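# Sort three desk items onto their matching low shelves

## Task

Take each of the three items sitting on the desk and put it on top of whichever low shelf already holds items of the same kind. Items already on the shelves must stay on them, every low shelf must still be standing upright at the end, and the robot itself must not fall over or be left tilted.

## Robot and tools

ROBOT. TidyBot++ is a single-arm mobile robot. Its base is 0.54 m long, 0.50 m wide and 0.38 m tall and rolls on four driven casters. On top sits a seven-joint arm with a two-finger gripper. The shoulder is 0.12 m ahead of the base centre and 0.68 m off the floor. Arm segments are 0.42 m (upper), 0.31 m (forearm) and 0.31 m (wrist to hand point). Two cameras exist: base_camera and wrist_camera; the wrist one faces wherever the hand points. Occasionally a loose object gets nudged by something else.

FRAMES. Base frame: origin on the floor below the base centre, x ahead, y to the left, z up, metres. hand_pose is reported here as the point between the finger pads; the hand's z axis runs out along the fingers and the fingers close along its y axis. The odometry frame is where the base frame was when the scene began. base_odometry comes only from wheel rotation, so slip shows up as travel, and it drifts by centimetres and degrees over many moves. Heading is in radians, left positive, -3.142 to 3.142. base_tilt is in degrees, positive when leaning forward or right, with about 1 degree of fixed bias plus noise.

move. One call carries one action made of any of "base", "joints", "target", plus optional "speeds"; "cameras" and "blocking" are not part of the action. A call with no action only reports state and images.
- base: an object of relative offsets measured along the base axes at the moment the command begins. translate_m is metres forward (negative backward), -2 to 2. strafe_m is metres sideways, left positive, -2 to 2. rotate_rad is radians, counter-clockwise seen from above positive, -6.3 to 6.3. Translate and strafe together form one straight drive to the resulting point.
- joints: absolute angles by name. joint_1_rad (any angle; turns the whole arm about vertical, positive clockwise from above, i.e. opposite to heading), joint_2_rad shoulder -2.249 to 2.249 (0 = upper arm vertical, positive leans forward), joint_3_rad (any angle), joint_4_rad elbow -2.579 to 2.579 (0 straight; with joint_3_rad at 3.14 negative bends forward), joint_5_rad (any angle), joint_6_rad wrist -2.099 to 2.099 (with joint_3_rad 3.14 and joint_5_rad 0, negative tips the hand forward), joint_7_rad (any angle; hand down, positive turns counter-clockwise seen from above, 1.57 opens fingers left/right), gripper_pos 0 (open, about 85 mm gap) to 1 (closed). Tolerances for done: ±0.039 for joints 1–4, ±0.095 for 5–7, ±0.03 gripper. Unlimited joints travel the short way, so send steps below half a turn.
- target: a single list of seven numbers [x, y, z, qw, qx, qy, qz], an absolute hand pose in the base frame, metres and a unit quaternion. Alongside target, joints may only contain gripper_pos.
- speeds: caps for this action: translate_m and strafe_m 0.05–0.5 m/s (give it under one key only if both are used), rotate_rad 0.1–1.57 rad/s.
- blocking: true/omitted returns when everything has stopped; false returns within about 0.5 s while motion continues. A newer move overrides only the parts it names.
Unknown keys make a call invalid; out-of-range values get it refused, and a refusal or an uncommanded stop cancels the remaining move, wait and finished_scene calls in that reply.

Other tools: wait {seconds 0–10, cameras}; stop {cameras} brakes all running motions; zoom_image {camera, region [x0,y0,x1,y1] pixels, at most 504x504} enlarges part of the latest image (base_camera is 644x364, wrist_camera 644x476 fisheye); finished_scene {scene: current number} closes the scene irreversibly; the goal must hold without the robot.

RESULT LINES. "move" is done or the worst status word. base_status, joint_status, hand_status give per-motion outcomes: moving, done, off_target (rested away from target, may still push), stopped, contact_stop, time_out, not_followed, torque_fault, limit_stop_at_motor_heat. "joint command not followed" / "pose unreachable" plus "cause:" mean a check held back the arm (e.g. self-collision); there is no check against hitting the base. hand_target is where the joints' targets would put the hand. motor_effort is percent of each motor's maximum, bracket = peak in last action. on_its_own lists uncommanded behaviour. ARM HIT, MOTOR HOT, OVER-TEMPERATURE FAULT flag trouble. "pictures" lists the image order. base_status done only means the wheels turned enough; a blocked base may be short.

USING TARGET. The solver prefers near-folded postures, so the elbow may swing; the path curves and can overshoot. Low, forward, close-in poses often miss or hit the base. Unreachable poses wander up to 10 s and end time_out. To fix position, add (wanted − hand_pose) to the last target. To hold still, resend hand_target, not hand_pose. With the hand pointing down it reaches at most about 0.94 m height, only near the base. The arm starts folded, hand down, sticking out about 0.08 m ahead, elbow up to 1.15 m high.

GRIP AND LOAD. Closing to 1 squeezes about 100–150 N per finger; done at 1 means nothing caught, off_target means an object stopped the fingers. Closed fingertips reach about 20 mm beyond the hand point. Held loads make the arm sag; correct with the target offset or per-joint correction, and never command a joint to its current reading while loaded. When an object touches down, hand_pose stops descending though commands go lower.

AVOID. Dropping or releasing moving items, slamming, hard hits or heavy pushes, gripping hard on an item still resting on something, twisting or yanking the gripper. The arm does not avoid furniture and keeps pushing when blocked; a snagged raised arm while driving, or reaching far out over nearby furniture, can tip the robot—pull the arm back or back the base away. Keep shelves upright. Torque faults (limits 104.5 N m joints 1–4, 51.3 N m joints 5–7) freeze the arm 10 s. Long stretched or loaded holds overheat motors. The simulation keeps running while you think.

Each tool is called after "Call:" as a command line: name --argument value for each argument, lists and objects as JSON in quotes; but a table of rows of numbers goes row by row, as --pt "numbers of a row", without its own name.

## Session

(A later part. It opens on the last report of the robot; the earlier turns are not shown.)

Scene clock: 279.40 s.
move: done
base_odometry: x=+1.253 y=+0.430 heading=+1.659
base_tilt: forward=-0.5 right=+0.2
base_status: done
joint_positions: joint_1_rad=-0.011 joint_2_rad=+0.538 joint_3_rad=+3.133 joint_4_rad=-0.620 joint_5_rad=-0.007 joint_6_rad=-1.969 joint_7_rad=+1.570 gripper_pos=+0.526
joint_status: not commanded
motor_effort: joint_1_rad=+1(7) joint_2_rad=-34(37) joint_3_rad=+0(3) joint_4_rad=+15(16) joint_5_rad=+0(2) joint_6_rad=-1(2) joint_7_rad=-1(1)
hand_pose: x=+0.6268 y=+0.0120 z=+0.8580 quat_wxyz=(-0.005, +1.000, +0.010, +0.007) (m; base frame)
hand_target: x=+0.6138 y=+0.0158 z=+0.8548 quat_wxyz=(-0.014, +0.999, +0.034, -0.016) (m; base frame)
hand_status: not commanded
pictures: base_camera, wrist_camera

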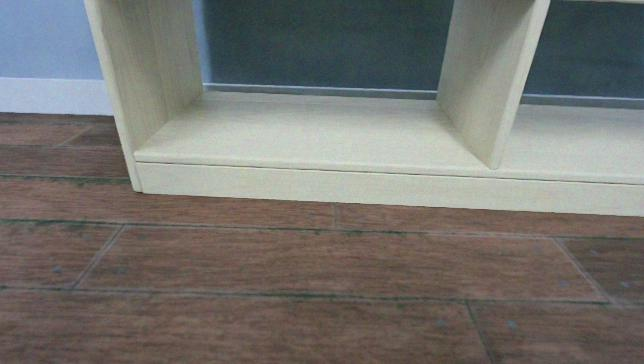

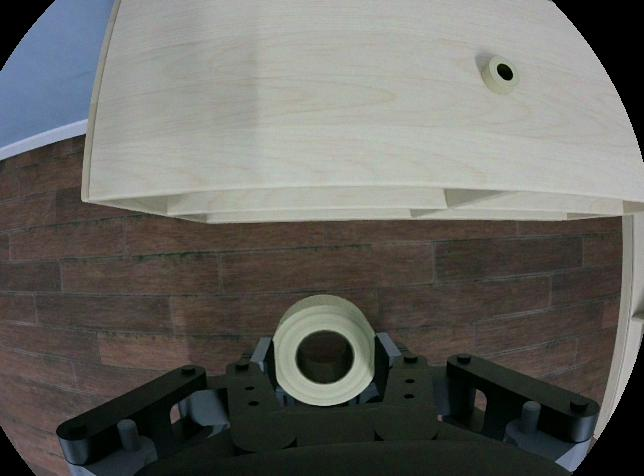

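Call:
move --base '{"translate_m": 0.275}' --cameras '[]'

Call:
move --joints '{"joint_2_rad": 0.457, "joint_4_rad": -1.132, "joint_6_rad": -1.514}' --cameras '["wrist_camera"]'

Call:
move --joints '{"joint_2_rad": 0.49, "joint_4_rad": -1.325, "joint_6_rad": -1.300}' --cameras '[]'

Call:
move --joints '{"joint_2_rad": 0.505, "joint_4_rad": -1.355, "joint_6_rad": -1.262}' --cameras '[]'

Call:
move --joints '{"joint_2_rad": 0.511, "joint_4_rad": -1.366, "joint_6_rad": -1.247}' --cameras '[]'

Call:
move --joints '{"joint_2_rad": 0.515, "joint_4_rad": -1.377, "joint_6_rad": -1.233}' --cameras '["wrist_camera"]'

Scene clock: 295.17 s.
move: done
base_odometry: x=+1.228 y=+0.704 heading=+1.659
base_tilt: forward=-0.4 right=+0.2
base_status: done
joint_positions: joint_1_rad=-0.011 joint_2_rad=+0.541 joint_3_rad=+3.133 joint_4_rad=-0.620 joint_5_rad=-0.007 joint_6_rad=-1.970 joint_7_rad=+1.570 gripper_pos=+0.526
joint_status: not commanded
motor_effort: joint_1_rad=+1(2) joint_2_rad=-34(38) joint_3_rad=+1(1) joint_4_rad=+15(16) joint_5_rad=+0(0) joint_6_rad=-1(2) joint_7_rad=-1(1)
hand_pose: x=+0.6270 y=+0.0120 z=+0.8566 quat_wxyz=(-0.005, +1.000, +0.010, +0.005) (m; base frame)
hand_target: x=+0.6138 y=+0.0158 z=+0.8548 quat_wxyz=(-0.014, +0.999, +0.034, -0.016) (m; base frame)
hand_status: not commanded
pictures: none
No camera images: "cameras" was empty.

Scene clock: 297.20 s.
move: done
base_odometry: x=+1.228 y=+0.704 heading=+1.659
base_tilt: forward=-0.5 right=+0.2
base_status: not commanded
joint_positions: joint_1_rad=-0.011 joint_2_rad=+0.473 joint_3_rad=+3.133 joint_4_rad=-1.116 joint_5_rad=-0.007 joint_6_rad=-1.557 joint_7_rad=+1.570 gripper_pos=+0.526
joint_status: all done
motor_effort: joint_1_rad=+1(1) joint_2_rad=-33(35) joint_3_rad=+1(1) joint_4_rad=+17(18) joint_5_rad=+0(0) joint_6_rad=-1(2) joint_7_rad=-1(1)
hand_pose: x=+0.6233 y=+0.0128 z=+0.7396 quat_wxyz=(-0.005, +1.000, +0.009, -0.002) (m; base frame)
hand_target: x=+0.6308 y=+0.0168 z=+0.7428 quat_wxyz=(-0.015, +0.999, +0.028, +0.020) (m; base frame)
hand_status: not commanded
pictures: wrist_camera

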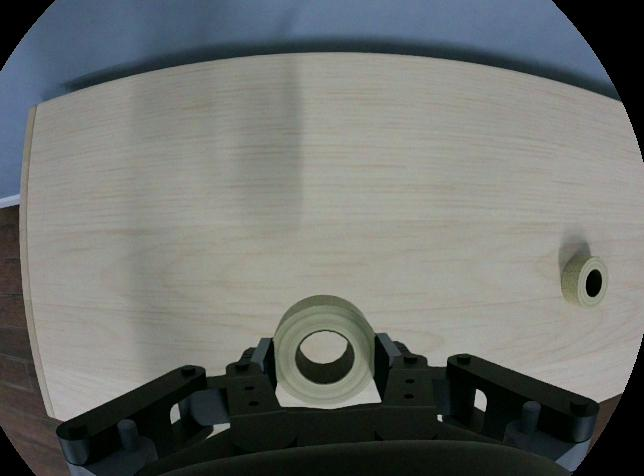

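Scene clock: 298.67 s.
move: done
base_odometry: x=+1.228 y=+0.704 heading=+1.659
base_tilt: forward=-0.4 right=+0.2
base_status: not commanded
joint_positions: joint_1_rad=-0.011 joint_2_rad=+0.479 joint_3_rad=+3.133 joint_4_rad=-1.312 joint_5_rad=-0.007 joint_6_rad=-1.343 joint_7_rad=+1.570 gripper_pos=+0.526
joint_status: all done
motor_effort: joint_1_rad=+1(1) joint_2_rad=-33(35) joint_3_rad=+0(1) joint_4_rad=+16(18) joint_5_rad=+0(0) joint_6_rad=-1(2) joint_7_rad=-1(1)
hand_pose: x=+0.6219 y=+0.0129 z=+0.6752 quat_wxyz=(-0.005, +1.000, +0.008, +0.004) (m; base frame)
hand_target: x=+0.6302 y=+0.0165 z=+0.6660 quat_wxyz=(-0.014, +1.000, +0.024, +0.014) (m; base frame)
hand_status: not commanded
pictures: none
No camera images: "cameras" was empty.

Scene clock: 299.43 s.
move: done
base_odometry: x=+1.228 y=+0.704 heading=+1.659
base_tilt: forward=-0.5 right=+0.2
base_status: not commanded
joint_positions: joint_1_rad=-0.011 joint_2_rad=+0.490 joint_3_rad=+3.133 joint_4_rad=-1.342 joint_5_rad=-0.007 joint_6_rad=-1.300 joint_7_rad=+1.570 gripper_pos=+0.526
joint_status: all done
motor_effort: joint_1_rad=+1(1) joint_2_rad=-33(34) joint_3_rad=+0(1) joint_4_rad=+16(17) joint_5_rad=+0(0) joint_6_rad=-1(1) joint_7_rad=-1(1)
hand_pose: x=+0.6233 y=+0.0130 z=+0.6607 quat_wxyz=(-0.005, +1.000, +0.008, +0.005) (m; base frame)
hand_target: x=+0.6299 y=+0.0164 z=+0.6493 quat_wxyz=(-0.014, +1.000, +0.024, +0.010) (m; base frame)
hand_status: not commanded
pictures: none
No camera images: "cameras" was empty.

Scene clock: 299.97 s.
move: done
base_odometry: x=+1.228 y=+0.704 heading=+1.659
base_tilt: forward=-0.5 right=+0.2
base_status: not commanded
joint_positions: joint_1_rad=-0.011 joint_2_rad=+0.492 joint_3_rad=+3.133 joint_4_rad=-1.353 joint_5_rad=-0.007 joint_6_rad=-1.285 joint_7_rad=+1.570 gripper_pos=+0.526
joint_status: all done
motor_effort: joint_1_rad=+1(1) joint_2_rad=-33(34) joint_3_rad=+1(1) joint_4_rad=+16(17) joint_5_rad=+0(0) joint_6_rad=-1(1) joint_7_rad=-1(1)
hand_pose: x=+0.6239 y=+0.0130 z=+0.6563 quat_wxyz=(-0.005, +1.000, +0.008, +0.006) (m; base frame)
hand_target: x=+0.6299 y=+0.0163 z=+0.6429 quat_wxyz=(-0.014, +1.000, +0.023, +0.009) (m; base frame)
hand_status: not commanded
pictures: none
No camera images: "cameras" was empty.

Scene clock: 300.50 s.
move: done
base_odometry: x=+1.228 y=+0.704 heading=+1.659
base_tilt: forward=-0.5 right=+0.2
base_status: not commanded
joint_positions: joint_1_rad=-0.011 joint_2_rad=+0.496 joint_3_rad=+3.133 joint_4_rad=-1.363 joint_5_rad=-0.007 joint_6_rad=-1.271 joint_7_rad=+1.570 gripper_pos=+0.526
joint_status: all done
motor_effort: joint_1_rad=+1(1) joint_2_rad=-33(34) joint_3_rad=+0(1) joint_4_rad=+16(16) joint_5_rad=+0(0) joint_6_rad=-1(1) joint_7_rad=-1(1)
hand_pose: x=+0.6241 y=+0.0130 z=+0.6516 quat_wxyz=(-0.005, +1.000, +0.008, +0.006) (m; base frame)
hand_target: x=+0.6296 y=+0.0163 z=+0.6376 quat_wxyz=(-0.014, +1.000, +0.023, +0.009) (m; base frame)
hand_status: not commanded
pictures: wrist_camera

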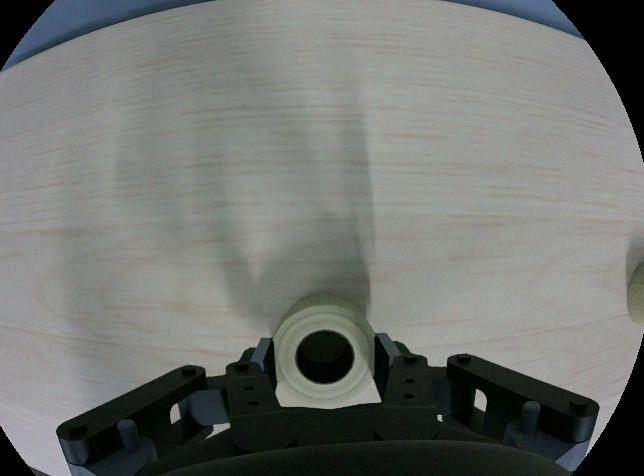

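Call:
move --joints '{"joint_2_rad": 0.518, "joint_4_rad": -1.384, "joint_6_rad": -1.224}' --cameras '[]'

Call:
move --joints '{"joint_2_rad": 0.521, "joint_4_rad": -1.391, "joint_6_rad": -1.215}' --cameras '[]'

Scene clock: 310.03 s.
move: done
base_odometry: x=+1.228 y=+0.704 heading=+1.659
base_tilt: forward=-0.5 right=+0.2
base_status: not commanded
joint_positions: joint_1_rad=-0.011 joint_2_rad=+0.496 joint_3_rad=+3.133 joint_4_rad=-1.369 joint_5_rad=-0.007 joint_6_rad=-1.262 joint_7_rad=+1.570 gripper_pos=+0.526
joint_status: all done
motor_effort: joint_1_rad=+1(1) joint_2_rad=-31(33) joint_3_rad=+0(1) joint_4_rad=+15(16) joint_5_rad=+0(0) joint_6_rad=+0(1) joint_7_rad=-1(1)
hand_pose: x=+0.6245 y=+0.0130 z=+0.6496 quat_wxyz=(-0.005, +1.000, +0.008, +0.007) (m; base frame)
hand_target: x=+0.6294 y=+0.0163 z=+0.6340 quat_wxyz=(-0.014, +1.000, +0.023, +0.008) (m; base frame)
hand_status: not commanded
pictures: none
No camera images: "cameras" was empty.

Scene clock: 310.50 s.
move: done
base_odometry: x=+1.228 y=+0.704 heading=+1.659
base_tilt: forward=-0.4 right=+0.2
base_status: not commanded
joint_positions: joint_1_rad=-0.011 joint_2_rad=+0.496 joint_3_rad=+3.133 joint_4_rad=-1.370 joint_5_rad=-0.007 joint_6_rad=-1.259 joint_7_rad=+1.570 gripper_pos=+0.526
joint_status: all done
motor_effort: joint_1_rad=+1(2) joint_2_rad=-29(32) joint_3_rad=+0(1) joint_4_rad=+14(15) joint_5_rad=+0(0) joint_6_rad=+1(1) joint_7_rad=-1(1)
hand_pose: x=+0.6248 y=+0.0130 z=+0.6493 quat_wxyz=(-0.005, +1.000, +0.008, +0.008) (m; base frame)
hand_target: x=+0.6291 y=+0.0162 z=+0.6304 quat_wxyz=(-0.014, +1.000, +0.023, +0.008) (m; base frame)
hand_status: not commanded
pictures: none
No camera images: "cameras" was empty.

Call:
move --joints '{"joint_2_rad": 0.508, "joint_4_rad": -1.372, "joint_6_rad": -1.244}' --cameras '[]'

Call:
move --joints '{"gripper_pos": 0.0}' --cameras '["wrist_camera"]'

Call:
move --joints '{"joint_2_rad": 0.468, "joint_4_rad": -1.218, "joint_6_rad": -1.474}' --cameras '[]'

Call:
move --joints '{"joint_2_rad": 0.538, "joint_4_rad": -0.632, "joint_6_rad": -2.004}' --cameras '["wrist_camera"]'

Call:
move --base '{"translate_m": -0.5, "strafe_m": 0.4}' --cameras '[]'

Call:
move --base '{"translate_m": -1.749, "strafe_m": 1.39, "rotate_rad": 1.564}' --cameras '["all"]'

Scene clock: 341.10 s.
move: done
base_odometry: x=+1.228 y=+0.704 heading=+1.659
base_tilt: forward=-0.5 right=+0.2
base_status: not commanded
joint_positions: joint_1_rad=-0.011 joint_2_rad=+0.496 joint_3_rad=+3.133 joint_4_rad=-1.369 joint_5_rad=-0.007 joint_6_rad=-1.259 joint_7_rad=+1.570 gripper_pos=+0.526
joint_status: all done
motor_effort: joint_1_rad=+1(1) joint_2_rad=-31(33) joint_3_rad=+0(1) joint_4_rad=+15(16) joint_5_rad=+0(0) joint_6_rad=+0(1) joint_7_rad=+0(1)
hand_pose: x=+0.6254 y=+0.0130 z=+0.6496 quat_wxyz=(-0.005, +1.000, +0.008, +0.009) (m; base frame)
hand_target: x=+0.6285 y=+0.0163 z=+0.6427 quat_wxyz=(-0.014, +1.000, +0.023, +0.009) (m; base frame)
hand_status: not commanded
pictures: none
No camera images: "cameras" was empty.

Scene clock: 342.00 s.
move: done
base_odometry: x=+1.228 y=+0.704 heading=+1.659
base_tilt: forward=-0.5 right=+0.2
base_status: not commanded
joint_positions: joint_1_rad=-0.011 joint_2_rad=+0.496 joint_3_rad=+3.133 joint_4_rad=-1.369 joint_5_rad=-0.007 joint_6_rad=-1.259 joint_7_rad=+1.570 gripper_pos=+0.000
joint_status: all done
motor_effort: joint_1_rad=+1(2) joint_2_rad=-33(33) joint_3_rad=+0(1) joint_4_rad=+16(16) joint_5_rad=+0(0) joint_6_rad=-1(1) joint_7_rad=-1(1)
hand_pose: x=+0.6254 y=+0.0130 z=+0.6494 quat_wxyz=(-0.005, +1.000, +0.008, +0.009) (m; base frame)
hand_target: x=+0.6285 y=+0.0163 z=+0.6427 quat_wxyz=(-0.014, +1.000, +0.023, +0.009) (m; base frame)
hand_status: not commanded
pictures: wrist_camera

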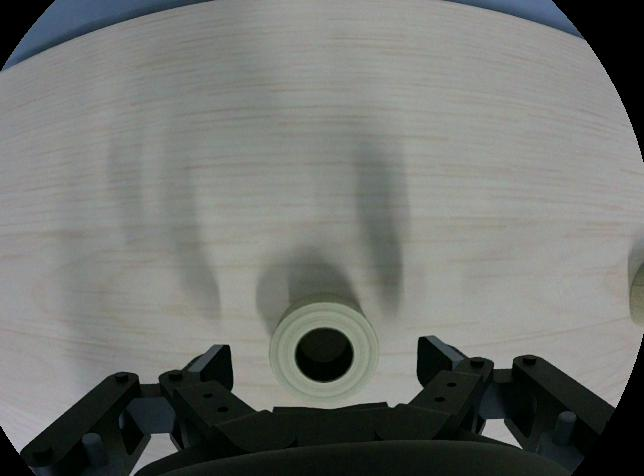

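Scene clock: 343.10 s.
move: done
base_odometry: x=+1.228 y=+0.704 heading=+1.659
base_tilt: forward=-0.5 right=+0.2
base_status: not commanded
joint_positions: joint_1_rad=-0.011 joint_2_rad=+0.472 joint_3_rad=+3.133 joint_4_rad=-1.231 joint_5_rad=-0.007 joint_6_rad=-1.431 joint_7_rad=+1.570 gripper_pos=+0.000
joint_status: all done
motor_effort: joint_1_rad=+1(1) joint_2_rad=-33(36) joint_3_rad=+0(1) joint_4_rad=+16(17) joint_5_rad=+0(0) joint_6_rad=-1(1) joint_7_rad=-1(1)
hand_pose: x=+0.6241 y=+0.0129 z=+0.7040 quat_wxyz=(-0.005, +1.000, +0.008, +0.004) (m; base frame)
hand_target: x=+0.6152 y=+0.0166 z=+0.7101 quat_wxyz=(-0.015, +0.999, +0.027, -0.009) (m; base frame)
hand_status: not commanded
pictures: none
No camera images: "cameras" was empty.

Scene clock: 345.23 s.
move: done
base_odometry: x=+1.228 y=+0.704 heading=+1.659
base_tilt: forward=-0.5 right=+0.2
base_status: not commanded
joint_positions: joint_1_rad=-0.011 joint_2_rad=+0.516 joint_3_rad=+3.133 joint_4_rad=-0.649 joint_5_rad=-0.007 joint_6_rad=-1.961 joint_7_rad=+1.570 gripper_pos=+0.000
joint_status: all done
motor_effort: joint_1_rad=+0(1) joint_2_rad=-33(34) joint_3_rad=+1(1) joint_4_rad=+15(18) joint_5_rad=+0(0) joint_6_rad=-1(1) joint_7_rad=+0(1)
hand_pose: x=+0.6200 y=+0.0119 z=+0.8607 quat_wxyz=(-0.005, +1.000, +0.010, +0.008) (m; base frame)
hand_target: x=+0.6138 y=+0.0158 z=+0.8548 quat_wxyz=(-0.014, +0.999, +0.034, -0.016) (m; base frame)
hand_status: not commanded
pictures: wrist_camera

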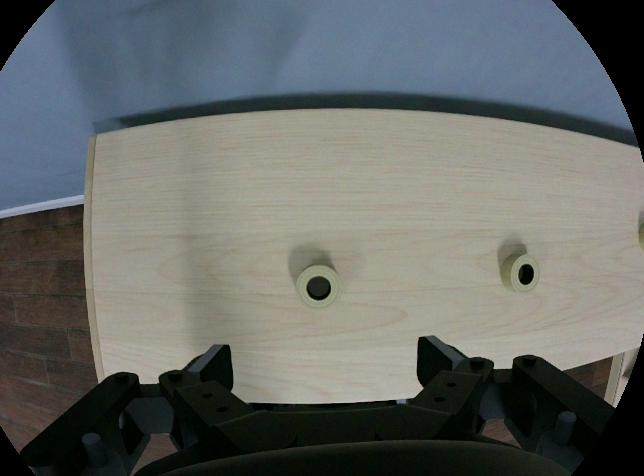

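Scene clock: 347.70 s.
move: done
base_odometry: x=+0.874 y=+0.171 heading=+1.658
base_tilt: forward=-0.5 right=+0.2
base_status: done
joint_positions: joint_1_rad=-0.013 joint_2_rad=+0.526 joint_3_rad=+3.133 joint_4_rad=-0.648 joint_5_rad=-0.007 joint_6_rad=-1.968 joint_7_rad=+1.570 gripper_pos=+0.000
joint_status: not commanded
motor_effort: joint_1_rad=+0(3) joint_2_rad=-33(36) joint_3_rad=+1(2) joint_4_rad=+15(16) joint_5_rad=+0(1) joint_6_rad=-1(1) joint_7_rad=-1(1)
hand_pose: x=+0.6198 y=+0.0126 z=+0.8561 quat_wxyz=(-0.005, +1.000, +0.011, +0.000) (m; base frame)
hand_target: x=+0.6138 y=+0.0158 z=+0.8548 quat_wxyz=(-0.014, +0.999, +0.034, -0.016) (m; base frame)
hand_status: not commanded
pictures: none
No camera images: "cameras" was empty.

Scene clock: 353.37 s.
move: done
base_odometry: x=-0.358 y=-1.693 heading=-3.060
base_tilt: forward=-0.5 right=+0.2
base_status: done
joint_positions: joint_1_rad=-0.011 joint_2_rad=+0.532 joint_3_rad=+3.137 joint_4_rad=-0.647 joint_5_rad=-0.007 joint_6_rad=-1.969 joint_7_rad=+1.570 gripper_pos=+0.000
joint_status: not commanded
motor_effort: joint_1_rad=+1(5) joint_2_rad=-33(37) joint_3_rad=+0(3) joint_4_rad=+15(16) joint_5_rad=+0(2) joint_6_rad=-1(2) joint_7_rad=-1(1)
hand_pose: x=+0.6207 y=+0.0106 z=+0.8533 quat_wxyz=(-0.004, +1.000, +0.008, -0.003) (m; base frame)
hand_target: x=+0.6138 y=+0.0158 z=+0.8548 quat_wxyz=(-0.014, +0.999, +0.034, -0.016) (m; base frame)
hand_status: not commanded
pictures: base_camera, wrist_camera

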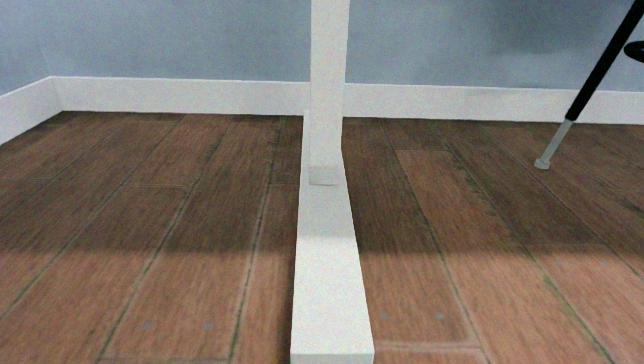

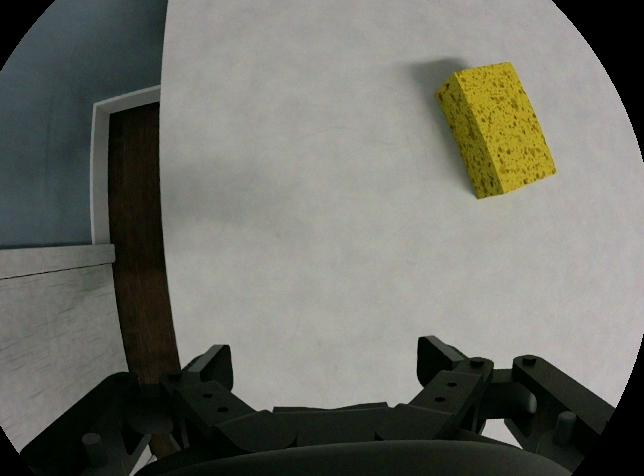

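Call:
move --base '{"translate_m": 0.1385, "strafe_m": -0.15}' --joints '{"joint_2_rad": 0.492, "joint_4_rad": -0.813, "joint_6_rad": -1.799, "joint_7_rad": 1.885}' --cameras '["wrist_camera"]'

Call:
zoom_image --camera "wrist_camera" --region '[200, 200, 460, 420]'

Scene clock: 373.43 s.
move: done
base_odometry: x=-0.508 y=-1.555 heading=-3.059
base_tilt: forward=-0.5 right=+0.2
base_status: done
joint_positions: joint_1_rad=-0.006 joint_2_rad=+0.502 joint_3_rad=+3.137 joint_4_rad=-0.798 joint_5_rad=-0.007 joint_6_rad=-1.836 joint_7_rad=+1.836 gripper_pos=+0.000
joint_status: all done
motor_effort: joint_1_rad=+1(4) joint_2_rad=-33(38) joint_3_rad=+1(2) joint_4_rad=+16(17) joint_5_rad=+0(1) joint_6_rad=+0(2) joint_7_rad=-1(2)
hand_pose: x=+0.6259 y=+0.0084 z=+0.8236 quat_wxyz=(-0.004, +0.990, +0.138, +0.003) (m; base frame)
hand_target: x=+0.6326 y=+0.0166 z=+0.8243 quat_wxyz=(-0.012, +0.986, +0.166, +0.021) (m; base frame)
hand_status: not commanded
pictures: wrist_camera

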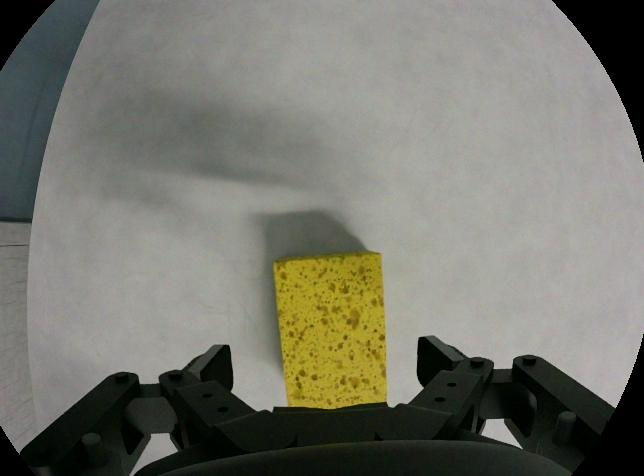

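Scaled by 1.938.

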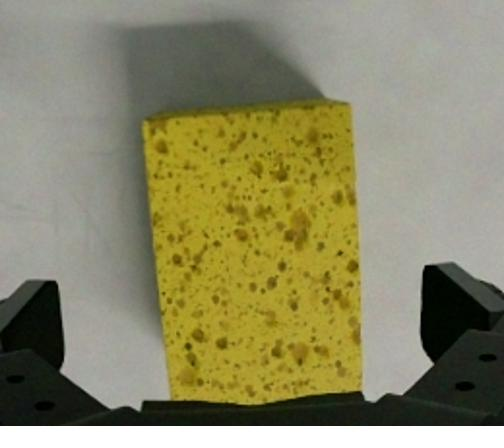

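Call:
move --base '{"strafe_m": -0.006}' --joints '{"joint_2_rad": 0.472, "joint_4_rad": -0.914, "joint_6_rad": -1.718}' --cameras '["wrist_camera"]'

Scene clock: 386.77 s.
move: done
base_odometry: x=-0.509 y=-1.549 heading=-3.059
base_tilt: forward=-0.4 right=+0.2
base_status: done
joint_positions: joint_1_rad=-0.008 joint_2_rad=+0.485 joint_3_rad=+3.137 joint_4_rad=-0.900 joint_5_rad=-0.007 joint_6_rad=-1.761 joint_7_rad=+1.838 gripper_pos=+0.000
joint_status: all done
motor_effort: joint_1_rad=+1(5) joint_2_rad=-33(35) joint_3_rad=+0(2) joint_4_rad=+16(17) joint_5_rad=+0(1) joint_6_rad=-1(1) joint_7_rad=-1(1)
hand_pose: x=+0.6228 y=+0.0093 z=+0.8010 quat_wxyz=(-0.005, +0.990, +0.140, -0.001) (m; base frame)
hand_target: x=+0.6308 y=+0.0167 z=+0.8034 quat_wxyz=(-0.012, +0.986, +0.165, +0.021) (m; base frame)
hand_status: not commanded
pictures: wrist_camera

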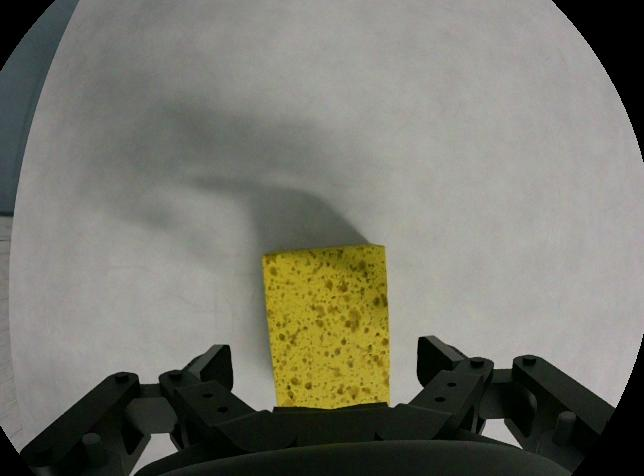

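Call:
move --joints '{"joint_2_rad": 0.463, "joint_4_rad": -0.998, "joint_6_rad": -1.642}' --cameras '[]'

Call:
move --joints '{"joint_2_rad": 0.457, "joint_4_rad": -1.074, "joint_6_rad": -1.571}' --cameras '["wrist_camera"]'

Call:
move --joints '{"gripper_pos": 0.47}' --cameras '["wrist_camera"]'

Scene clock: 394.47 s.
move: done
base_odometry: x=-0.509 y=-1.549 heading=-3.059
base_tilt: forward=-0.5 right=+0.2
base_status: not commanded
joint_positions: joint_1_rad=-0.008 joint_2_rad=+0.474 joint_3_rad=+3.137 joint_4_rad=-0.985 joint_5_rad=-0.007 joint_6_rad=-1.685 joint_7_rad=+1.838 gripper_pos=+0.000
joint_status: all done
motor_effort: joint_1_rad=+1(2) joint_2_rad=-33(34) joint_3_rad=+1(1) joint_4_rad=+16(17) joint_5_rad=+0(0) joint_6_rad=-1(1) joint_7_rad=-1(1)
hand_pose: x=+0.6229 y=+0.0094 z=+0.7801 quat_wxyz=(-0.005, +0.990, +0.140, +0.000) (m; base frame)
hand_target: x=+0.6312 y=+0.0168 z=+0.7818 quat_wxyz=(-0.012, +0.986, +0.164, +0.021) (m; base frame)
hand_status: not commanded
pictures: none
No camera images: "cameras" was empty.

Scene clock: 395.30 s.
move: done
base_odometry: x=-0.509 y=-1.549 heading=-3.059
base_tilt: forward=-0.5 right=+0.2
base_status: not commanded
joint_positions: joint_1_rad=-0.008 joint_2_rad=+0.467 joint_3_rad=+3.137 joint_4_rad=-1.061 joint_5_rad=-0.007 joint_6_rad=-1.613 joint_7_rad=+1.838 gripper_pos=+0.000
joint_status: all done
motor_effort: joint_1_rad=+1(1) joint_2_rad=-33(34) joint_3_rad=+0(1) joint_4_rad=+16(18) joint_5_rad=+0(0) joint_6_rad=-1(1) joint_7_rad=-1(1)
hand_pose: x=+0.6224 y=+0.0094 z=+0.7595 quat_wxyz=(-0.005, +0.990, +0.139, +0.001) (m; base frame)
hand_target: x=+0.6309 y=+0.0168 z=+0.7610 quat_wxyz=(-0.012, +0.986, +0.163, +0.022) (m; base frame)
hand_status: not commanded
pictures: wrist_camera

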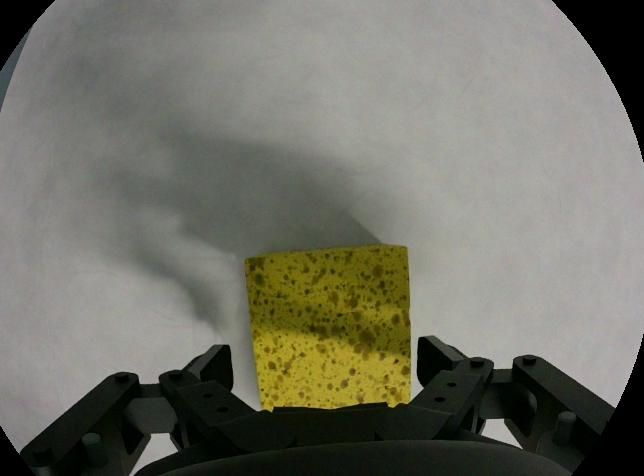

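Scene clock: 396.10 s.
move: off_target
base_odometry: x=-0.509 y=-1.549 heading=-3.059
base_tilt: forward=-0.5 right=+0.2
base_status: not commanded
joint_positions: joint_1_rad=-0.008 joint_2_rad=+0.461 joint_3_rad=+3.137 joint_4_rad=-1.063 joint_5_rad=-0.007 joint_6_rad=-1.612 joint_7_rad=+1.838 gripper_pos=+0.388
joint_status: gripper_pos off_target (ended at +0.388, target +0.470)
motor_effort: joint_1_rad=+1(1) joint_2_rad=-33(33) joint_3_rad=+0(1) joint_4_rad=+17(17) joint_5_rad=+0(0) joint_6_rad=-1(1) joint_7_rad=-1(1)
hand_pose: x=+0.6220 y=+0.0094 z=+0.7622 quat_wxyz=(-0.004, +0.990, +0.139, +0.004) (m; base frame)
hand_target: x=+0.6309 y=+0.0168 z=+0.7610 quat_wxyz=(-0.012, +0.986, +0.163, +0.022) (m; base frame)
hand_status: not commanded
pictures: wrist_camera

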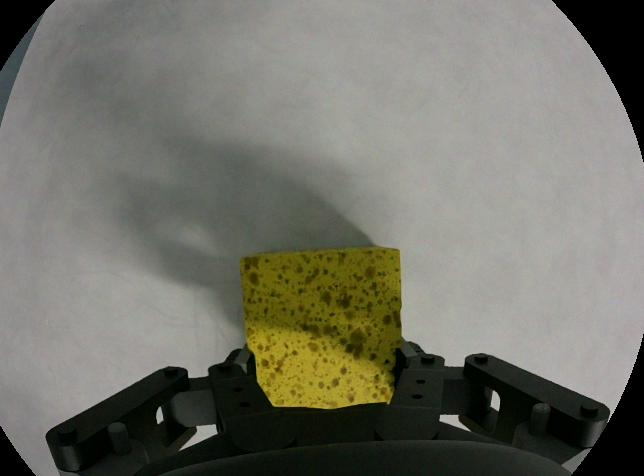

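Call:
move --joints '{"joint_2_rad": 0.49, "joint_4_rad": -0.883, "joint_6_rad": -1.802}' --cameras '[]'

Call:
move --base '{"translate_m": -0.6}' --joints '{"joint_2_rad": 0.538, "joint_4_rad": -0.632, "joint_6_rad": -2.004}' --cameras '["wrist_camera"]'

Call:
move --base '{"translate_m": -1.864, "strafe_m": -0.4995, "rotate_rad": -3.134}' --joints '{"joint_7_rad": 1.525}' --cameras '["all"]'

Scene clock: 421.83 s.
move: done
base_odometry: x=-0.509 y=-1.549 heading=-3.059
base_tilt: forward=-0.5 right=+0.2
base_status: not commanded
joint_positions: joint_1_rad=-0.008 joint_2_rad=+0.469 joint_3_rad=+3.137 joint_4_rad=-0.899 joint_5_rad=-0.007 joint_6_rad=-1.760 joint_7_rad=+1.838 gripper_pos=+0.388
joint_status: all done
motor_effort: joint_1_rad=+1(1) joint_2_rad=-33(34) joint_3_rad=+0(1) joint_4_rad=+16(18) joint_5_rad=+0(0) joint_6_rad=+0(1) joint_7_rad=-1(2)
hand_pose: x=+0.6214 y=+0.0093 z=+0.8095 quat_wxyz=(-0.004, +0.990, +0.140, +0.008) (m; base frame)
hand_target: x=+0.6147 y=+0.0164 z=+0.8039 quat_wxyz=(-0.017, +0.986, +0.166, -0.014) (m; base frame)
hand_status: not commanded
pictures: none
No camera images: "cameras" was empty.

Scene clock: 424.40 s.
move: done
base_odometry: x=+0.089 y=-1.499 heading=-3.059
base_tilt: forward=-0.5 right=+0.2
base_status: done
joint_positions: joint_1_rad=-0.008 joint_2_rad=+0.522 joint_3_rad=+3.137 joint_4_rad=-0.648 joint_5_rad=-0.007 joint_6_rad=-1.966 joint_7_rad=+1.838 gripper_pos=+0.388
joint_status: all done
motor_effort: joint_1_rad=+1(2) joint_2_rad=-34(36) joint_3_rad=+0(1) joint_4_rad=+15(18) joint_5_rad=+0(0) joint_6_rad=-1(2) joint_7_rad=+0(1)
hand_pose: x=+0.6198 y=+0.0090 z=+0.8579 quat_wxyz=(-0.004, +0.990, +0.141, +0.003) (m; base frame)
hand_target: x=+0.6138 y=+0.0158 z=+0.8548 quat_wxyz=(-0.016, +0.985, +0.168, -0.014) (m; base frame)
hand_status: not commanded
pictures: wrist_camera

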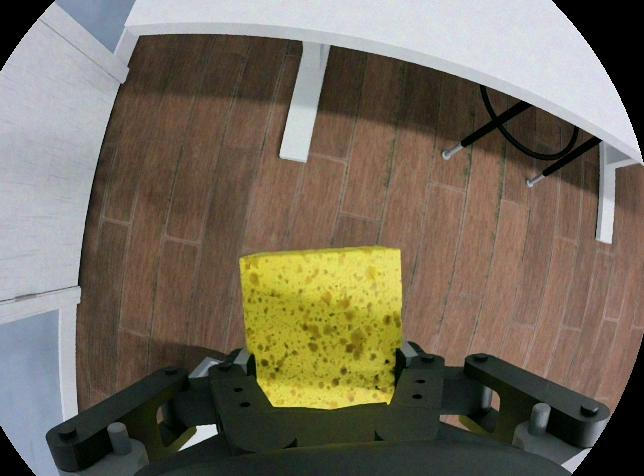

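Scene clock: 430.30 s.
move: done
base_odometry: x=+1.905 y=-0.847 heading=+0.090
base_tilt: forward=-0.4 right=+0.2
base_status: done
joint_positions: joint_1_rad=-0.005 joint_2_rad=+0.534 joint_3_rad=+3.137 joint_4_rad=-0.647 joint_5_rad=-0.007 joint_6_rad=-1.969 joint_7_rad=+1.550 gripper_pos=+0.388
joint_status: all done
motor_effort: joint_1_rad=+1(5) joint_2_rad=-33(37) joint_3_rad=+0(3) joint_4_rad=+15(16) joint_5_rad=+0(1) joint_6_rad=-1(2) joint_7_rad=+0(2)
hand_pose: x=+0.6213 y=+0.0078 z=+0.8521 quat_wxyz=(-0.004, +1.000, -0.004, -0.004) (m; base frame)
hand_target: x=+0.6138 y=+0.0158 z=+0.8548 quat_wxyz=(-0.013, +1.000, -0.011, -0.017) (m; base frame)
hand_status: not commanded
pictures: base_camera, wrist_camera

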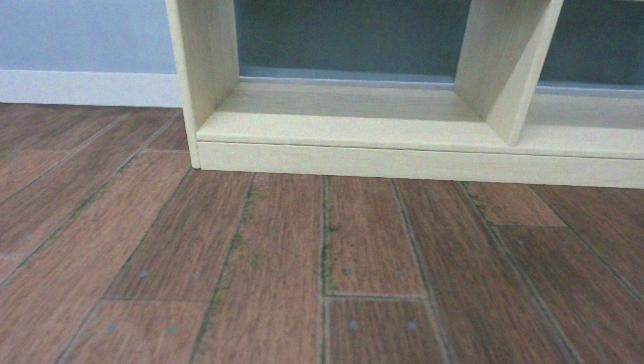

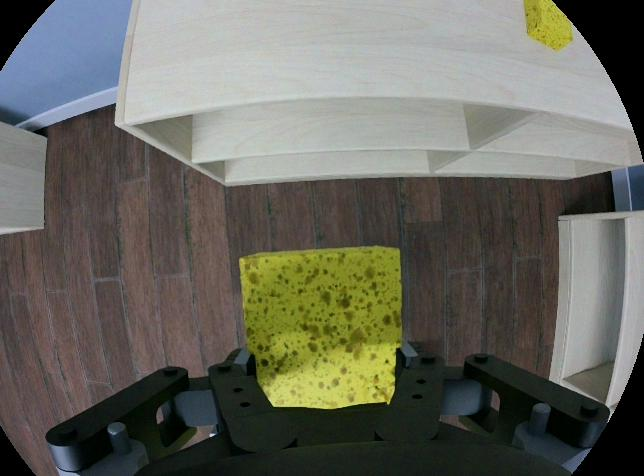

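Call:
move --base '{"translate_m": 0.37}' --cameras '[]'

Call:
move --joints '{"joint_2_rad": 0.457, "joint_4_rad": -1.132, "joint_6_rad": -1.514}' --cameras '["wrist_camera"]'

Call:
move --joints '{"joint_2_rad": 0.49, "joint_4_rad": -1.325, "joint_6_rad": -1.300}' --cameras '[]'

Call:
move --joints '{"joint_2_rad": 0.505, "joint_4_rad": -1.355, "joint_6_rad": -1.262}' --cameras '[]'

Call:
move --joints '{"joint_2_rad": 0.511, "joint_4_rad": -1.366, "joint_6_rad": -1.247}' --cameras '[]'

Call:
move --joints '{"joint_2_rad": 0.515, "joint_4_rad": -1.377, "joint_6_rad": -1.233}' --cameras '["wrist_camera"]'

Scene clock: 446.50 s.
move: done
base_odometry: x=+2.274 y=-0.814 heading=+0.091
base_tilt: forward=-0.5 right=+0.2
base_status: done
joint_positions: joint_1_rad=-0.005 joint_2_rad=+0.539 joint_3_rad=+3.137 joint_4_rad=-0.647 joint_5_rad=-0.007 joint_6_rad=-1.970 joint_7_rad=+1.550 gripper_pos=+0.388
joint_status: not commanded
motor_effort: joint_1_rad=+1(2) joint_2_rad=-34(37) joint_3_rad=-1(1) joint_4_rad=+15(16) joint_5_rad=+0(1) joint_6_rad=-1(2) joint_7_rad=-1(1)
hand_pose: x=+0.6217 y=+0.0078 z=+0.8500 quat_wxyz=(-0.004, +1.000, -0.004, -0.007) (m; base frame)
hand_target: x=+0.6138 y=+0.0158 z=+0.8548 quat_wxyz=(-0.013, +1.000, -0.011, -0.017) (m; base frame)
hand_status: not commanded
pictures: none
No camera images: "cameras" was empty.

Scene clock: 448.53 s.
move: done
base_odometry: x=+2.274 y=-0.814 heading=+0.091
base_tilt: forward=-0.5 right=+0.2
base_status: not commanded
joint_positions: joint_1_rad=-0.005 joint_2_rad=+0.472 joint_3_rad=+3.137 joint_4_rad=-1.116 joint_5_rad=-0.007 joint_6_rad=-1.557 joint_7_rad=+1.550 gripper_pos=+0.388
joint_status: all done
motor_effort: joint_1_rad=+1(1) joint_2_rad=-33(35) joint_3_rad=+0(1) joint_4_rad=+16(17) joint_5_rad=+0(0) joint_6_rad=-1(2) joint_7_rad=-1(1)
hand_pose: x=+0.6235 y=+0.0083 z=+0.7400 quat_wxyz=(-0.005, +1.000, -0.006, -0.002) (m; base frame)
hand_target: x=+0.6308 y=+0.0168 z=+0.7428 quat_wxyz=(-0.016, +1.000, -0.017, +0.019) (m; base frame)
hand_status: not commanded
pictures: wrist_camera

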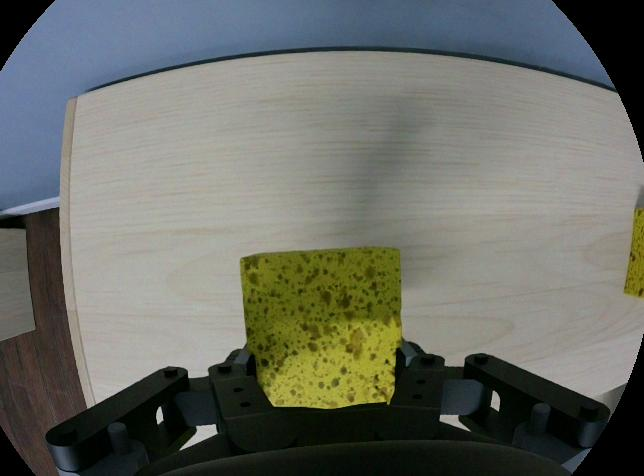

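Scene clock: 450.00 s.
move: done
base_odometry: x=+2.274 y=-0.814 heading=+0.091
base_tilt: forward=-0.4 right=+0.2
base_status: not commanded
joint_positions: joint_1_rad=-0.005 joint_2_rad=+0.479 joint_3_rad=+3.137 joint_4_rad=-1.311 joint_5_rad=-0.007 joint_6_rad=-1.343 joint_7_rad=+1.550 gripper_pos=+0.388
joint_status: all done
motor_effort: joint_1_rad=+1(1) joint_2_rad=-33(34) joint_3_rad=+0(1) joint_4_rad=+16(18) joint_5_rad=+0(0) joint_6_rad=+0(1) joint_7_rad=+0(2)
hand_pose: x=+0.6222 y=+0.0084 z=+0.6756 quat_wxyz=(-0.005, +1.000, -0.006, +0.004) (m; base frame)
hand_target: x=+0.6302 y=+0.0165 z=+0.6660 quat_wxyz=(-0.015, +1.000, -0.021, +0.013) (m; base frame)
hand_status: not commanded
pictures: none
No camera images: "cameras" was empty.

Scene clock: 450.77 s.
move: done
base_odometry: x=+2.274 y=-0.814 heading=+0.091
base_tilt: forward=-0.5 right=+0.2
base_status: not commanded
joint_positions: joint_1_rad=-0.005 joint_2_rad=+0.489 joint_3_rad=+3.137 joint_4_rad=-1.342 joint_5_rad=-0.007 joint_6_rad=-1.300 joint_7_rad=+1.550 gripper_pos=+0.388
joint_status: all done
motor_effort: joint_1_rad=+1(1) joint_2_rad=-33(34) joint_3_rad=+0(1) joint_4_rad=+16(17) joint_5_rad=+0(0) joint_6_rad=-1(1) joint_7_rad=-1(1)
hand_pose: x=+0.6236 y=+0.0084 z=+0.6611 quat_wxyz=(-0.005, +1.000, -0.007, +0.005) (m; base frame)
hand_target: x=+0.6299 y=+0.0164 z=+0.6493 quat_wxyz=(-0.015, +1.000, -0.021, +0.009) (m; base frame)
hand_status: not commanded
pictures: none
No camera images: "cameras" was empty.

Scene clock: 451.30 s.
move: done
base_odometry: x=+2.274 y=-0.814 heading=+0.091
base_tilt: forward=-0.5 right=+0.2
base_status: not commanded
joint_positions: joint_1_rad=-0.005 joint_2_rad=+0.492 joint_3_rad=+3.137 joint_4_rad=-1.352 joint_5_rad=-0.007 joint_6_rad=-1.285 joint_7_rad=+1.550 gripper_pos=+0.388
joint_status: all done
motor_effort: joint_1_rad=+1(1) joint_2_rad=-33(34) joint_3_rad=+0(1) joint_4_rad=+16(17) joint_5_rad=+0(0) joint_6_rad=-1(1) joint_7_rad=+0(1)
hand_pose: x=+0.6242 y=+0.0084 z=+0.6567 quat_wxyz=(-0.005, +1.000, -0.007, +0.006) (m; base frame)
hand_target: x=+0.6299 y=+0.0163 z=+0.6429 quat_wxyz=(-0.015, +1.000, -0.022, +0.008) (m; base frame)
hand_status: not commanded
pictures: none
No camera images: "cameras" was empty.

Scene clock: 451.83 s.
move: done
base_odometry: x=+2.274 y=-0.814 heading=+0.091
base_tilt: forward=-0.5 right=+0.2
base_status: not commanded
joint_positions: joint_1_rad=-0.005 joint_2_rad=+0.495 joint_3_rad=+3.137 joint_4_rad=-1.363 joint_5_rad=-0.007 joint_6_rad=-1.271 joint_7_rad=+1.550 gripper_pos=+0.388
joint_status: all done
motor_effort: joint_1_rad=+1(1) joint_2_rad=-33(33) joint_3_rad=+1(1) joint_4_rad=+16(16) joint_5_rad=+0(0) joint_6_rad=-1(1) joint_7_rad=-1(1)
hand_pose: x=+0.6244 y=+0.0084 z=+0.6520 quat_wxyz=(-0.005, +1.000, -0.007, +0.007) (m; base frame)
hand_target: x=+0.6296 y=+0.0163 z=+0.6376 quat_wxyz=(-0.014, +1.000, -0.022, +0.008) (m; base frame)
hand_status: not commanded
pictures: wrist_camera

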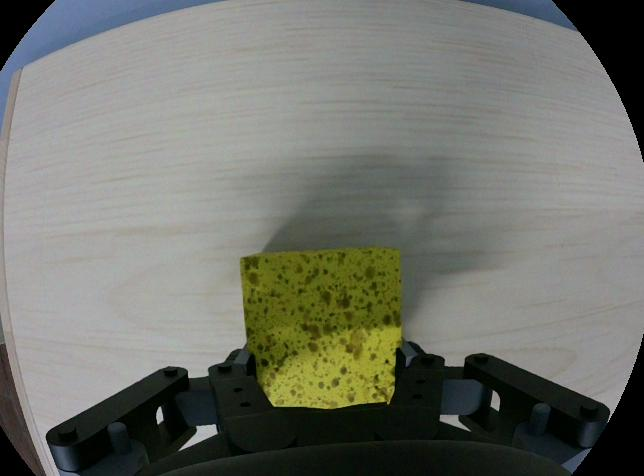

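Call:
move --joints '{"joint_2_rad": 0.518, "joint_4_rad": -1.384, "joint_6_rad": -1.224}' --cameras '[]'

Call:
move --joints '{"joint_2_rad": 0.521, "joint_4_rad": -1.391, "joint_6_rad": -1.215}' --cameras '[]'

Scene clock: 455.30 s.
move: done
base_odometry: x=+2.274 y=-0.814 heading=+0.091
base_tilt: forward=-0.5 right=+0.2
base_status: not commanded
joint_positions: joint_1_rad=-0.005 joint_2_rad=+0.495 joint_3_rad=+3.137 joint_4_rad=-1.365 joint_5_rad=-0.007 joint_6_rad=-1.266 joint_7_rad=+1.550 gripper_pos=+0.388
joint_status: all done
motor_effort: joint_1_rad=+1(1) joint_2_rad=-30(33) joint_3_rad=+0(1) joint_4_rad=+15(16) joint_5_rad=+0(0) joint_6_rad=+0(1) joint_7_rad=-1(1)
hand_pose: x=+0.6249 y=+0.0084 z=+0.6513 quat_wxyz=(-0.005, +1.000, -0.007, +0.008) (m; base frame)
hand_target: x=+0.6294 y=+0.0163 z=+0.6340 quat_wxyz=(-0.014, +1.000, -0.022, +0.007) (m; base frame)
hand_status: not commanded
pictures: none
No camera images: "cameras" was empty.

Scene clock: 455.77 s.
move: done
base_odometry: x=+2.274 y=-0.814 heading=+0.091
base_tilt: forward=-0.4 right=+0.2
base_status: not commanded
joint_positions: joint_1_rad=-0.005 joint_2_rad=+0.494 joint_3_rad=+3.137 joint_4_rad=-1.367 joint_5_rad=-0.007 joint_6_rad=-1.263 joint_7_rad=+1.550 gripper_pos=+0.388
joint_status: all done
motor_effort: joint_1_rad=+1(1) joint_2_rad=-29(30) joint_3_rad=+1(1) joint_4_rad=+14(16) joint_5_rad=+0(0) joint_6_rad=+1(1) joint_7_rad=-1(1)
hand_pose: x=+0.6252 y=+0.0084 z=+0.6512 quat_wxyz=(-0.005, +1.000, -0.007, +0.009) (m; base frame)
hand_target: x=+0.6291 y=+0.0162 z=+0.6304 quat_wxyz=(-0.014, +1.000, -0.022, +0.007) (m; base frame)
hand_status: not commanded
pictures: none
No camera images: "cameras" was empty.

Contact made; release and retreat.

Call:
move --joints '{"joint_2_rad": 0.508, "joint_4_rad": -1.370, "joint_6_rad": -1.248}' --cameras '[]'

Call:
move --joints '{"gripper_pos": 0.0}' --cameras '["wrist_camera"]'

Call:
move --joints '{"joint_2_rad": 0.468, "joint_4_rad": -1.218, "joint_6_rad": -1.474}' --cameras '[]'

Call:
move --joints '{"joint_2_rad": 0.538, "joint_4_rad": -0.632, "joint_6_rad": -2.004}' --cameras '["wrist_camera"]'

Call:
move --base '{"translate_m": -0.3}' --cameras '["wrist_camera"]'

Scene clock: 463.10 s.
move: done
base_odometry: x=+2.274 y=-0.814 heading=+0.091
base_tilt: forward=-0.5 right=+0.2
base_status: not commanded
joint_positions: joint_1_rad=-0.005 joint_2_rad=+0.494 joint_3_rad=+3.137 joint_4_rad=-1.365 joint_5_rad=-0.007 joint_6_rad=-1.263 joint_7_rad=+1.550 gripper_pos=+0.388
joint_status: all done
motor_effort: joint_1_rad=+1(1) joint_2_rad=-31(31) joint_3_rad=+1(1) joint_4_rad=+15(15) joint_5_rad=+0(0) joint_6_rad=+0(2) joint_7_rad=+0(1)
hand_pose: x=+0.6258 y=+0.0084 z=+0.6517 quat_wxyz=(-0.005, +1.000, -0.007, +0.010) (m; base frame)
hand_target: x=+0.6281 y=+0.0163 z=+0.6432 quat_wxyz=(-0.014, +1.000, -0.022, +0.007) (m; base frame)
hand_status: not commanded
pictures: none
No camera images: "cameras" was empty.

Scene clock: 463.90 s.
move: done
base_odometry: x=+2.274 y=-0.814 heading=+0.091
base_tilt: forward=-0.5 right=+0.2
base_status: not commanded
joint_positions: joint_1_rad=-0.005 joint_2_rad=+0.494 joint_3_rad=+3.137 joint_4_rad=-1.365 joint_5_rad=-0.007 joint_6_rad=-1.263 joint_7_rad=+1.550 gripper_pos=+0.000
joint_status: all done
motor_effort: joint_1_rad=+1(1) joint_2_rad=-33(34) joint_3_rad=+0(1) joint_4_rad=+16(16) joint_5_rad=+0(0) joint_6_rad=-1(1) joint_7_rad=-1(1)
hand_pose: x=+0.6258 y=+0.0084 z=+0.6515 quat_wxyz=(-0.005, +1.000, -0.007, +0.009) (m; base frame)
hand_target: x=+0.6281 y=+0.0163 z=+0.6432 quat_wxyz=(-0.014, +1.000, -0.022, +0.007) (m; base frame)
hand_status: not commanded
pictures: wrist_camera

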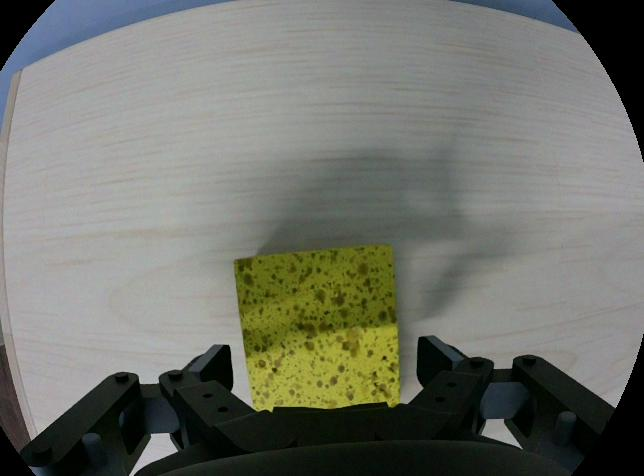

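Scene clock: 465.00 s.
move: done
base_odometry: x=+2.274 y=-0.814 heading=+0.091
base_tilt: forward=-0.5 right=+0.2
base_status: not commanded
joint_positions: joint_1_rad=-0.005 joint_2_rad=+0.472 joint_3_rad=+3.137 joint_4_rad=-1.231 joint_5_rad=-0.007 joint_6_rad=-1.431 joint_7_rad=+1.550 gripper_pos=+0.000
joint_status: all done
motor_effort: joint_1_rad=+1(1) joint_2_rad=-32(35) joint_3_rad=+0(1) joint_4_rad=+16(17) joint_5_rad=+0(0) joint_6_rad=+0(1) joint_7_rad=-1(1)
hand_pose: x=+0.6242 y=+0.0084 z=+0.7040 quat_wxyz=(-0.005, +1.000, -0.006, +0.004) (m; base frame)
hand_target: x=+0.6152 y=+0.0166 z=+0.7101 quat_wxyz=(-0.015, +1.000, -0.018, -0.010) (m; base frame)
hand_status: not commanded
pictures: none
No camera images: "cameras" was empty.

Scene clock: 467.13 s.
move: done
base_odometry: x=+2.274 y=-0.814 heading=+0.091
base_tilt: forward=-0.5 right=+0.2
base_status: not commanded
joint_positions: joint_1_rad=-0.005 joint_2_rad=+0.516 joint_3_rad=+3.137 joint_4_rad=-0.649 joint_5_rad=-0.007 joint_6_rad=-1.961 joint_7_rad=+1.550 gripper_pos=+0.000
joint_status: all done
motor_effort: joint_1_rad=+1(2) joint_2_rad=-33(34) joint_3_rad=+0(1) joint_4_rad=+15(18) joint_5_rad=+0(0) joint_6_rad=-1(1) joint_7_rad=-1(1)
hand_pose: x=+0.6202 y=+0.0078 z=+0.8607 quat_wxyz=(-0.005, +1.000, -0.004, +0.008) (m; base frame)
hand_target: x=+0.6138 y=+0.0158 z=+0.8548 quat_wxyz=(-0.013, +1.000, -0.011, -0.017) (m; base frame)
hand_status: not commanded
pictures: wrist_camera

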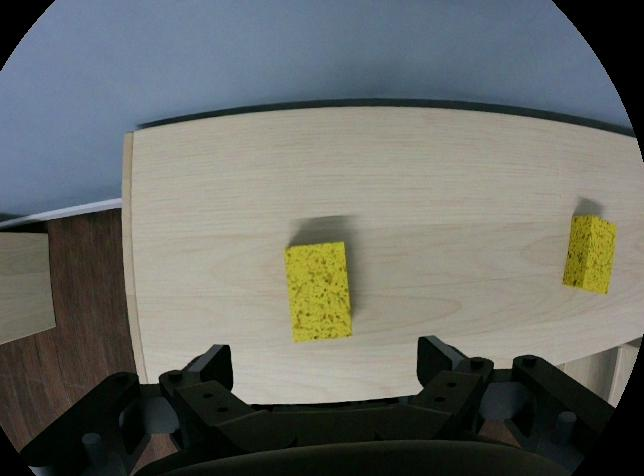

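Scene clock: 469.13 s.
move: done
base_odometry: x=+1.975 y=-0.841 heading=+0.091
base_tilt: forward=-0.5 right=+0.2
base_status: done
joint_positions: joint_1_rad=-0.007 joint_2_rad=+0.528 joint_3_rad=+3.137 joint_4_rad=-0.647 joint_5_rad=-0.008 joint_6_rad=-1.970 joint_7_rad=+1.550 gripper_pos=+0.000
joint_status: not commanded
motor_effort: joint_1_rad=+1(4) joint_2_rad=-33(38) joint_3_rad=+0(1) joint_4_rad=+15(16) joint_5_rad=+0(1) joint_6_rad=-1(2) joint_7_rad=-1(1)
hand_pose: x=+0.6199 y=+0.0091 z=+0.8553 quat_wxyz=(-0.005, +1.000, -0.003, -0.002) (m; base frame)
hand_target: x=+0.6138 y=+0.0158 z=+0.8548 quat_wxyz=(-0.013, +1.000, -0.011, -0.017) (m; base frame)
hand_status: not commanded
pictures: wrist_camera

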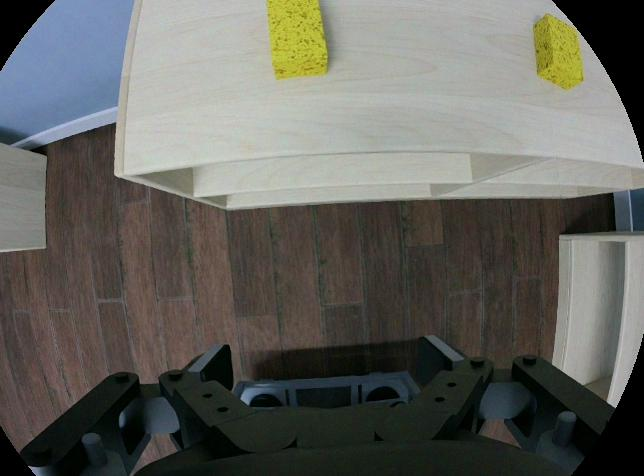

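Call:
finished_scene --scene 2

The scene is finished: the task was done.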